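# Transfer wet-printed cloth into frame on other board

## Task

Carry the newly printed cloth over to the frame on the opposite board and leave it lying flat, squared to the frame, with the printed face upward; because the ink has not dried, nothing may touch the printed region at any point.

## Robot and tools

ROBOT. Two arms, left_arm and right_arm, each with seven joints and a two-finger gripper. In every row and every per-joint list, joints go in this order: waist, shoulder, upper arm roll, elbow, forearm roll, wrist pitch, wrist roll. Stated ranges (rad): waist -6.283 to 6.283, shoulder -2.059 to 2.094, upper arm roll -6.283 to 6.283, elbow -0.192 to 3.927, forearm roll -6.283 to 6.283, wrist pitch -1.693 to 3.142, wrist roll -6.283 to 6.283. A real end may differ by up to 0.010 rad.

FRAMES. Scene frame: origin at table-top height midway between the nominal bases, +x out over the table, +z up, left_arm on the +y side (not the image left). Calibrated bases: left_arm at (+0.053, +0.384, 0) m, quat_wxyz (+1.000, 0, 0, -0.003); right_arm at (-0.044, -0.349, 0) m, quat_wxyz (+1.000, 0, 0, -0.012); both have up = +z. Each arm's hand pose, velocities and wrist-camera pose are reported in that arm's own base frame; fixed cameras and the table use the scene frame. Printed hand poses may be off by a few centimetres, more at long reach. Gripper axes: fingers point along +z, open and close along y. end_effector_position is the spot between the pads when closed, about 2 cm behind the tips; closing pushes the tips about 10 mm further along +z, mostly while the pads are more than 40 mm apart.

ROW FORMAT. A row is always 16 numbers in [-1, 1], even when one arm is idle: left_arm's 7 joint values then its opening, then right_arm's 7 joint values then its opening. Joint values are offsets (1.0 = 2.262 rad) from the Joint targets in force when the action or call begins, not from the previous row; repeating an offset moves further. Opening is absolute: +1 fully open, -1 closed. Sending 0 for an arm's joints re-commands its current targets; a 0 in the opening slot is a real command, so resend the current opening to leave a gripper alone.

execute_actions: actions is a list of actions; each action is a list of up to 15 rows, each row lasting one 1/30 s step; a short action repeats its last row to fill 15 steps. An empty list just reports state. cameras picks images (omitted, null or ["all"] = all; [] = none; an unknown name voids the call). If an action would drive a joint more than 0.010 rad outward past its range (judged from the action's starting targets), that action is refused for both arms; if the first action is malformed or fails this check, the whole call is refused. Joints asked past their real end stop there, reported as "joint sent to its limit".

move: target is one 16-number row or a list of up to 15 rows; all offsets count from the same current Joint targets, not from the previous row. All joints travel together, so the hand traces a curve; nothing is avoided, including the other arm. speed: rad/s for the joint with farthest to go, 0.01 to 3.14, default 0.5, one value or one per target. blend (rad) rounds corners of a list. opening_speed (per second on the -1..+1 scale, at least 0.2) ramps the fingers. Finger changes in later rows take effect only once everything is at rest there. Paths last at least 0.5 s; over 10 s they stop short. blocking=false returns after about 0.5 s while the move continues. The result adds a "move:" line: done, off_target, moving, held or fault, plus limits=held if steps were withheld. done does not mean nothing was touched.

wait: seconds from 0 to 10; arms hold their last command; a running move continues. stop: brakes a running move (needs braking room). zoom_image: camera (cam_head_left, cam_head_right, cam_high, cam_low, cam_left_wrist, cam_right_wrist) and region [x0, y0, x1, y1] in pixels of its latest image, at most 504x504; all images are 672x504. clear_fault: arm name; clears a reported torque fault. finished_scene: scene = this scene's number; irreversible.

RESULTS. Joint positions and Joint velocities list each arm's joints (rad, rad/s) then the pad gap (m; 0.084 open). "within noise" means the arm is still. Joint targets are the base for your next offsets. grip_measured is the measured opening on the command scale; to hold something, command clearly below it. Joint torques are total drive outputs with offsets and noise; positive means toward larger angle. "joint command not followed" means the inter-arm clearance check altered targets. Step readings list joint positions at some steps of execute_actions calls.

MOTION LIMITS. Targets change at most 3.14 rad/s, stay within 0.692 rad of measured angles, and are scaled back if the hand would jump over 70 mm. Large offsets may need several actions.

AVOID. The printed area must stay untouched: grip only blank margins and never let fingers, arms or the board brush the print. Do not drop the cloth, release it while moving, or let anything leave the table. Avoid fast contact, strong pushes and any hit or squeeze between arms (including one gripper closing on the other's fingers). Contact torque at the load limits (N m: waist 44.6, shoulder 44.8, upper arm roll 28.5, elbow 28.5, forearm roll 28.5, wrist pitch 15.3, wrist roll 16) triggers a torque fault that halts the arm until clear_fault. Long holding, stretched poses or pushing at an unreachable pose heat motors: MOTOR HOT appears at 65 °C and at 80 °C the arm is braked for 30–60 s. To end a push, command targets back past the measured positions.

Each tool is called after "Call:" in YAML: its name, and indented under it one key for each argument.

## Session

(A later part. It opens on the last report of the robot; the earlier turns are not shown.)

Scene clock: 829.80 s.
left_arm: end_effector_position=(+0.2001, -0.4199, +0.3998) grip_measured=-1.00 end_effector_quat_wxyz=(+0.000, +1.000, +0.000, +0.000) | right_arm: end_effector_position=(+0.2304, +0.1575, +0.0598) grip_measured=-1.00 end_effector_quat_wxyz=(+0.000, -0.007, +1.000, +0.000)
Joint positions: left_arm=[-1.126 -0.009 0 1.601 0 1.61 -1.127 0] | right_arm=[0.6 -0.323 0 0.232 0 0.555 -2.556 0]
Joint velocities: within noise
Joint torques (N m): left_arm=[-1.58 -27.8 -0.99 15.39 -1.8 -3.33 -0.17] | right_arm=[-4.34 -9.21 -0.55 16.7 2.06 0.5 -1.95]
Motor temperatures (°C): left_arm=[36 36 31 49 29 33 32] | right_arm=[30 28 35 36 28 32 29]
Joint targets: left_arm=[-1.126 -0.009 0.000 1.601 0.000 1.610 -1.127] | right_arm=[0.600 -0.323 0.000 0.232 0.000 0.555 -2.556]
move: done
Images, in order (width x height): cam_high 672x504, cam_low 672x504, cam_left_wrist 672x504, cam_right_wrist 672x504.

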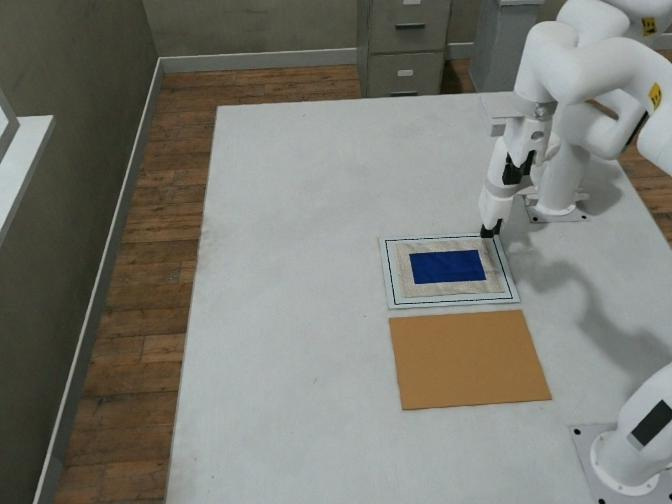

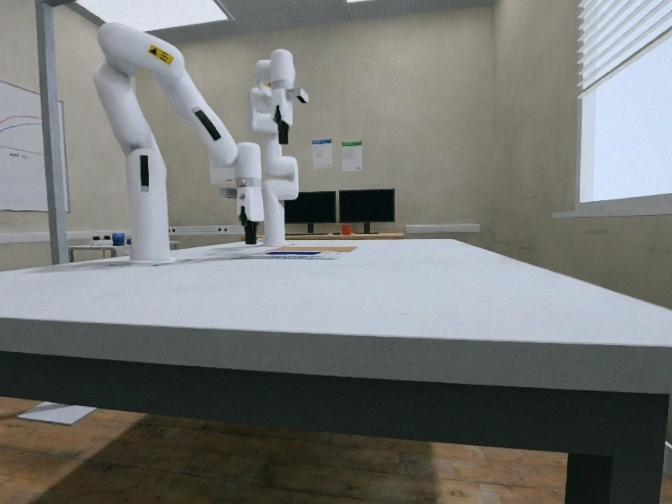

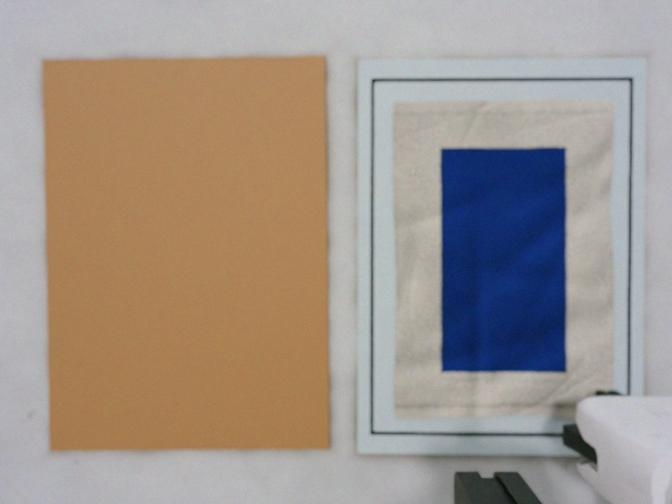

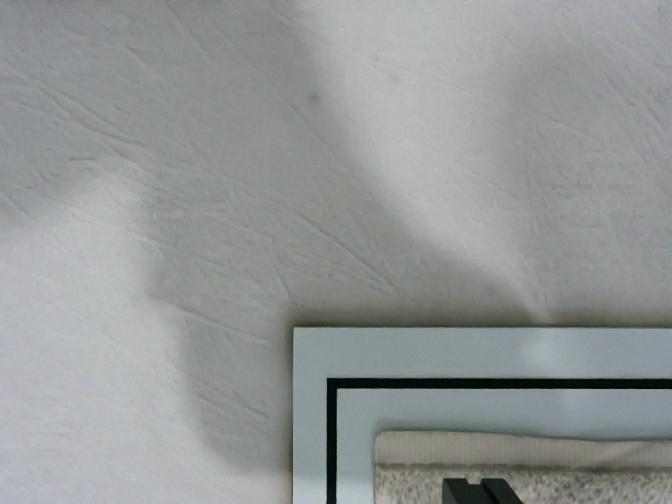

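Call:
move:
  target:
    - [0.10453,0.24539,0,-0.10638,0,-0.35177,0.10453,-1,0,0,0,0,0,0,0,-1]
    - [0.10453,0.26928,0,-0.11016,0,-0.37944,0.10453,-1,0,0.06331,0,-0.00658,0,-0.06989,0,-1]
    - [0.10453,0.27071,0,-0.11023,0,-0.38095,0.10453,-1,0,0.06683,0,-0.00673,0,-0.07356,0,-1]
  speed: [0.4, 0.07, 0.015]
  cameras: ["cam_left_wrist", "cam_right_wrist"]

Scene clock: 852.37 s.
left_arm: end_effector_position=(+0.3624, -0.4470, +0.0288) grip_measured=-1.00 end_effector_quat_wxyz=(+0.000, +1.000, +0.000, +0.000) | right_arm: end_effector_position=(+0.2305, +0.1575, +0.0257) grip_measured=-1.00 end_effector_quat_wxyz=(+0.000, -0.007, +1.000, +0.000)
Joint positions: left_arm=[-0.89 0.604 0 1.352 0 0.749 -0.89 0] | right_arm=[0.6 -0.172 0 0.217 0 0.388 -2.556 0]
Joint velocities: within noise
Joint torques (N m): left_arm=[2.61 -22.54 -1.17 10.21 -1.81 -3.44 1.45] | right_arm=[9.35 2.07 -0.37 3.7 2 -1.79 -1.66]
Motor temperatures (°C): left_arm=[36 36 30 48 29 33 32] | right_arm=[30 28 35 36 28 32 29]
Joint targets: left_arm=[-0.890 0.604 0.000 1.352 0.000 0.749 -0.890] | right_arm=[0.600 -0.172 0.000 0.216 0.000 0.388 -2.556]
move: done
Images, in order (width x height): cam_left_wrist 672x504, cam_right_wrist 672x504.

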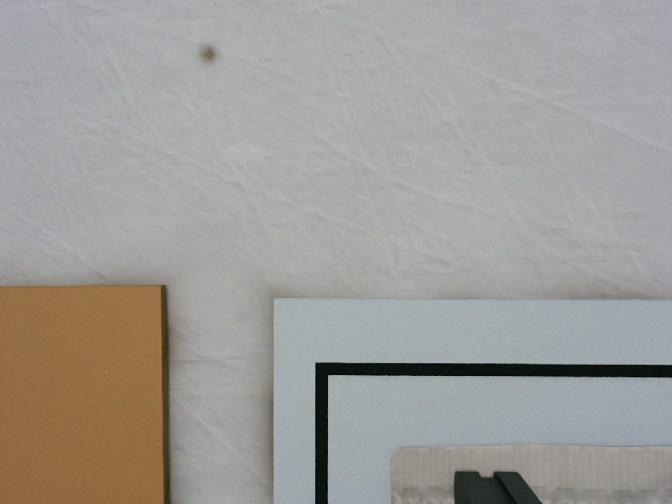

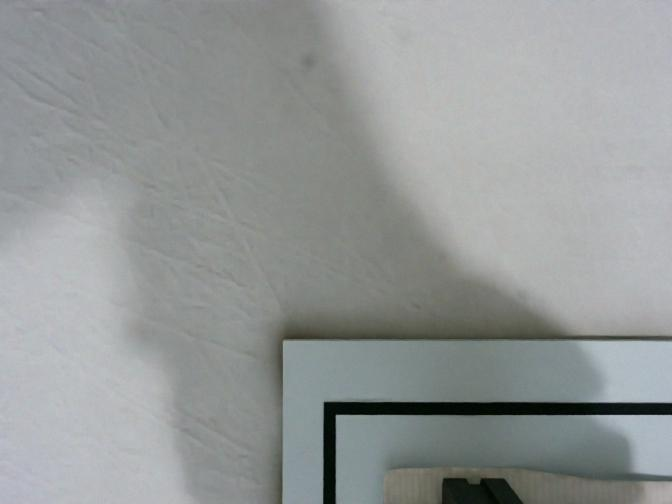

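Call:
move:
  target: [0.001905, -0.000314, 0, -0.00057, 0, -0.000261, 0.001905, -1, 0, 0, 0, 0, 0, 0, 0, -1]
  speed: 0.01
  cameras: ["cam_high", "cam_left_wrist", "cam_right_wrist"]

Scene clock: 875.73 s.
left_arm: end_effector_position=(+0.3640, -0.4452, +0.0286) grip_measured=-1.00 end_effector_quat_wxyz=(+0.000, +1.000, +0.000, +0.000) | right_arm: end_effector_position=(+0.2304, +0.1575, +0.0256) grip_measured=-1.00 end_effector_quat_wxyz=(+0.000, -0.007, +1.000, +0.000)
Joint positions: left_arm=[-0.885 0.603 0 1.351 0 0.748 -0.886 0] | right_arm=[0.6 -0.172 0 0.216 0 0.388 -2.556 0]
Joint velocities: within noise
Joint torques (N m): left_arm=[5.84 -33.84 2.46 6.9 -1.11 -2.26 2] | right_arm=[9.2 2.4 -0.26 2.19 2.08 1.23 -1.51]
Motor temperatures (°C): left_arm=[36 35 30 46 29 33 32] | right_arm=[30 28 35 33 28 32 29]
Joint targets: left_arm=[-0.885 0.603 0.000 1.351 0.000 0.748 -0.886] | right_arm=[0.600 -0.172 0.000 0.216 0.000 0.388 -2.556]
move: done
Images, in order (width x height): cam_high 672x504, cam_left_wrist 672x504, cam_right_wrist 672x504.

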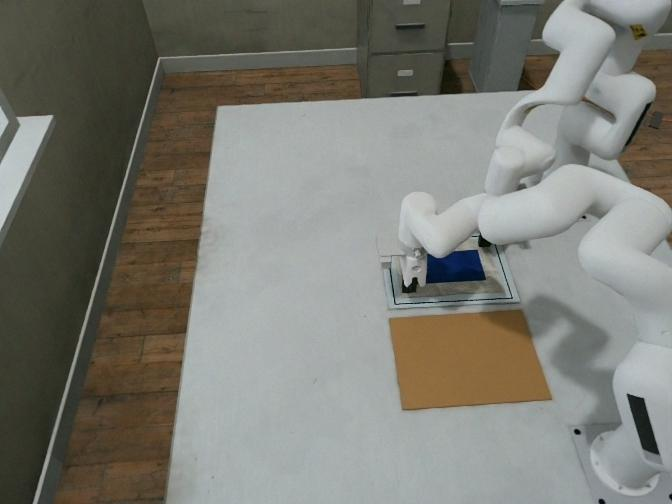

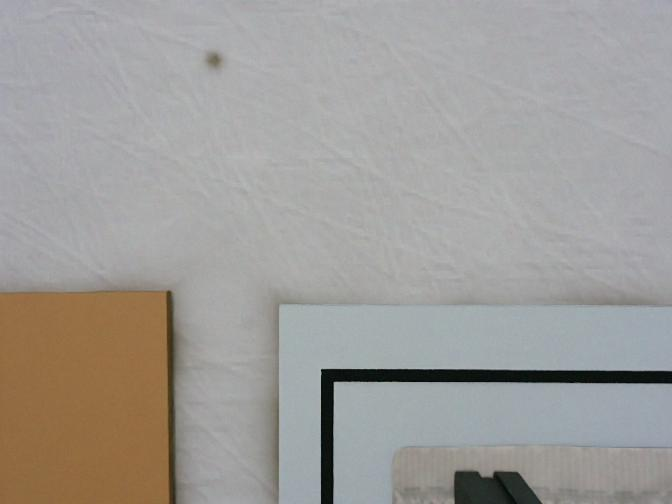

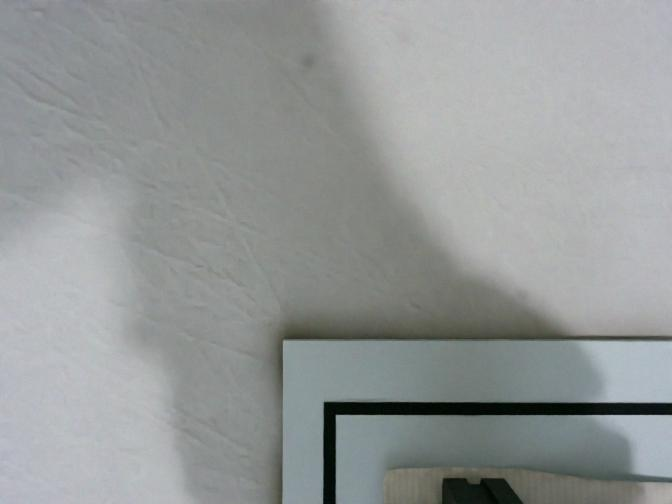

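Call:
move:
  target:
    - [0, -0.02536, 0, 0.00377, 0, 0.02913, 0, -1, 0, -0.06683, 0, 0.00672, 0, 0.07355, 0, -1]
    - [0, -0.04721, 0, 0.01145, 0, 0.05867, 0, -1, 0, -0.08, 0, 0.010, 0, 0.09, 0, -1]
  speed: [0.12, 0.2]
  blend: 0.03
  cameras: ["cam_high"]

Scene clock: 885.60 s.
left_arm: end_effector_position=(+0.3640, -0.4452, +0.0898) grip_measured=-1.00 end_effector_quat_wxyz=(+0.000, +1.000, +0.000, +0.000) | right_arm: end_effector_position=(+0.2307, +0.1577, +0.0677) grip_measured=-1.00 end_effector_quat_wxyz=(+0.000, -0.007, +1.000, +0.000)
Joint positions: left_arm=[-0.885 0.496 0 1.377 0 0.881 -0.886 0] | right_arm=[0.6 -0.353 0 0.239 0 0.592 -2.556 0]
Joint velocities: within noise
Joint torques (N m): left_arm=[0.05 -44.35 -5.67 17.17 1.95 -0.04 1.8] | right_arm=[9.12 -9.1 -0.13 17.08 1.98 0.48 -1.27]
Motor temperatures (°C): left_arm=[36 36 31 46 29 33 32] | right_arm=[30 28 35 33 28 32 29]
Joint targets: left_arm=[-0.885 0.496 0.000 1.377 0.000 0.881 -0.886] | right_arm=[0.600 -0.353 0.000 0.239 0.000 0.592 -2.556]
move: done
Images, in order (width x height): cam_high 672x504.

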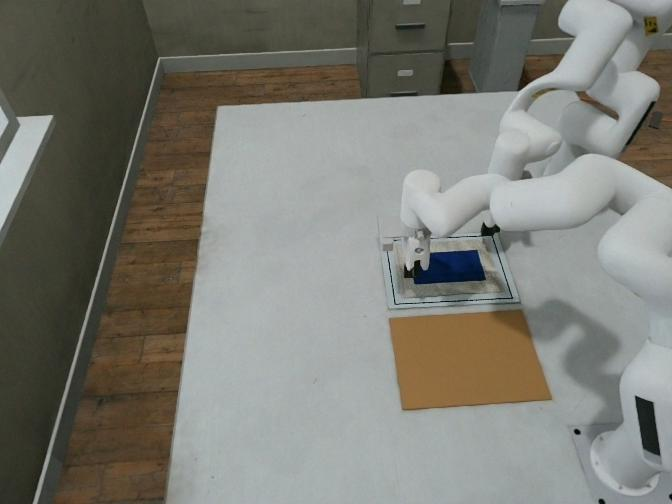

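Call:
move:
  target: [-0.10644, -0.22319, 0, 0.09935, 0, 0.32254, -0.10644, -1, -0.35342, -0.10928, 0, 0.15935, 0, 0.26863, -0.34655, -1]
  speed: 0.4
  cameras: ["cam_high", "cam_left_wrist"]

Call:
zoom_image:
  camera: "cam_high"
  region: [370, 210, 550, 330]

Scene clock: 892.33 s.
left_arm: end_effector_position=(+0.2001, -0.4199, +0.3998) grip_measured=-1.00 end_effector_quat_wxyz=(+0.000, +1.000, +0.000, +0.000) | right_arm: end_effector_position=(+0.2952, -0.0597, +0.2350) grip_measured=-1.00 end_effector_quat_wxyz=(+0.000, +0.001, +1.000, +0.000)
Joint positions: left_arm=[-1.126 -0.009 0 1.601 0 1.61 -1.127 0] | right_arm=[-0.2 -0.6 0 0.599 0 1.2 -3.34 0]
Joint velocities: within noise
Joint torques (N m): left_arm=[-2.32 -31.05 -2.1 18.05 1.82 0.05 -2.22] | right_arm=[-9.92 -7.58 0.22 20.81 1.94 0.38 -2.22]
Motor temperatures (°C): left_arm=[36 36 31 47 29 33 32] | right_arm=[30 28 35 35 28 32 29]
Joint targets: left_arm=[-1.126 -0.009 0.000 1.601 0.000 1.610 -1.127] | right_arm=[-0.200 -0.600 0.000 0.600 0.000 1.200 -3.340]
move: done
Images, in order (width x height): cam_high 672x504, cam_left_wrist 672x504.

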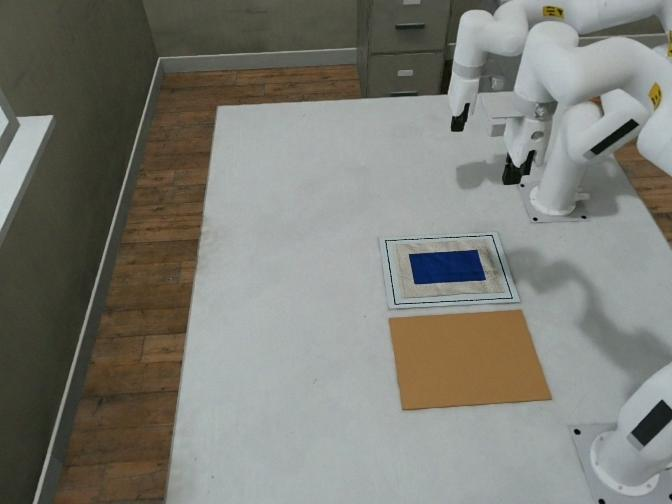

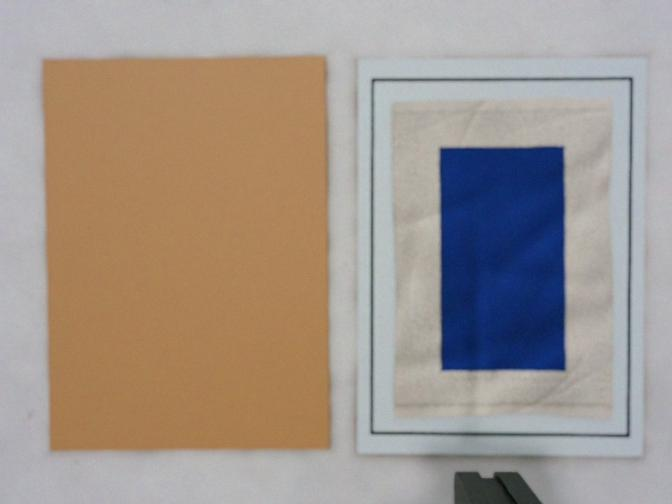

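Scaled by 2.800 from the camera's 672x504 image, which has a finer 960x720 frame.

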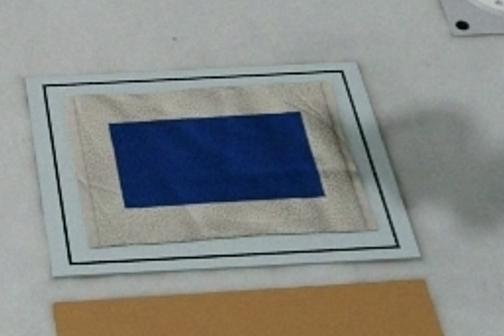

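Call:
zoom_image:
  camera: "cam_left_wrist"
  region: [350, 40, 660, 470]

Scaled by 1.172 from the camera's 672x504 image, which has a finer 960x720 frame.

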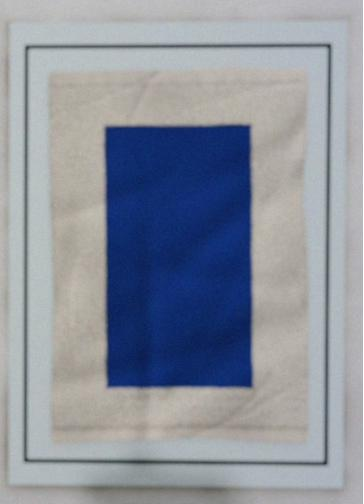

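Call:
finished_scene:
  scene: 1

The scene is finished: the task was done.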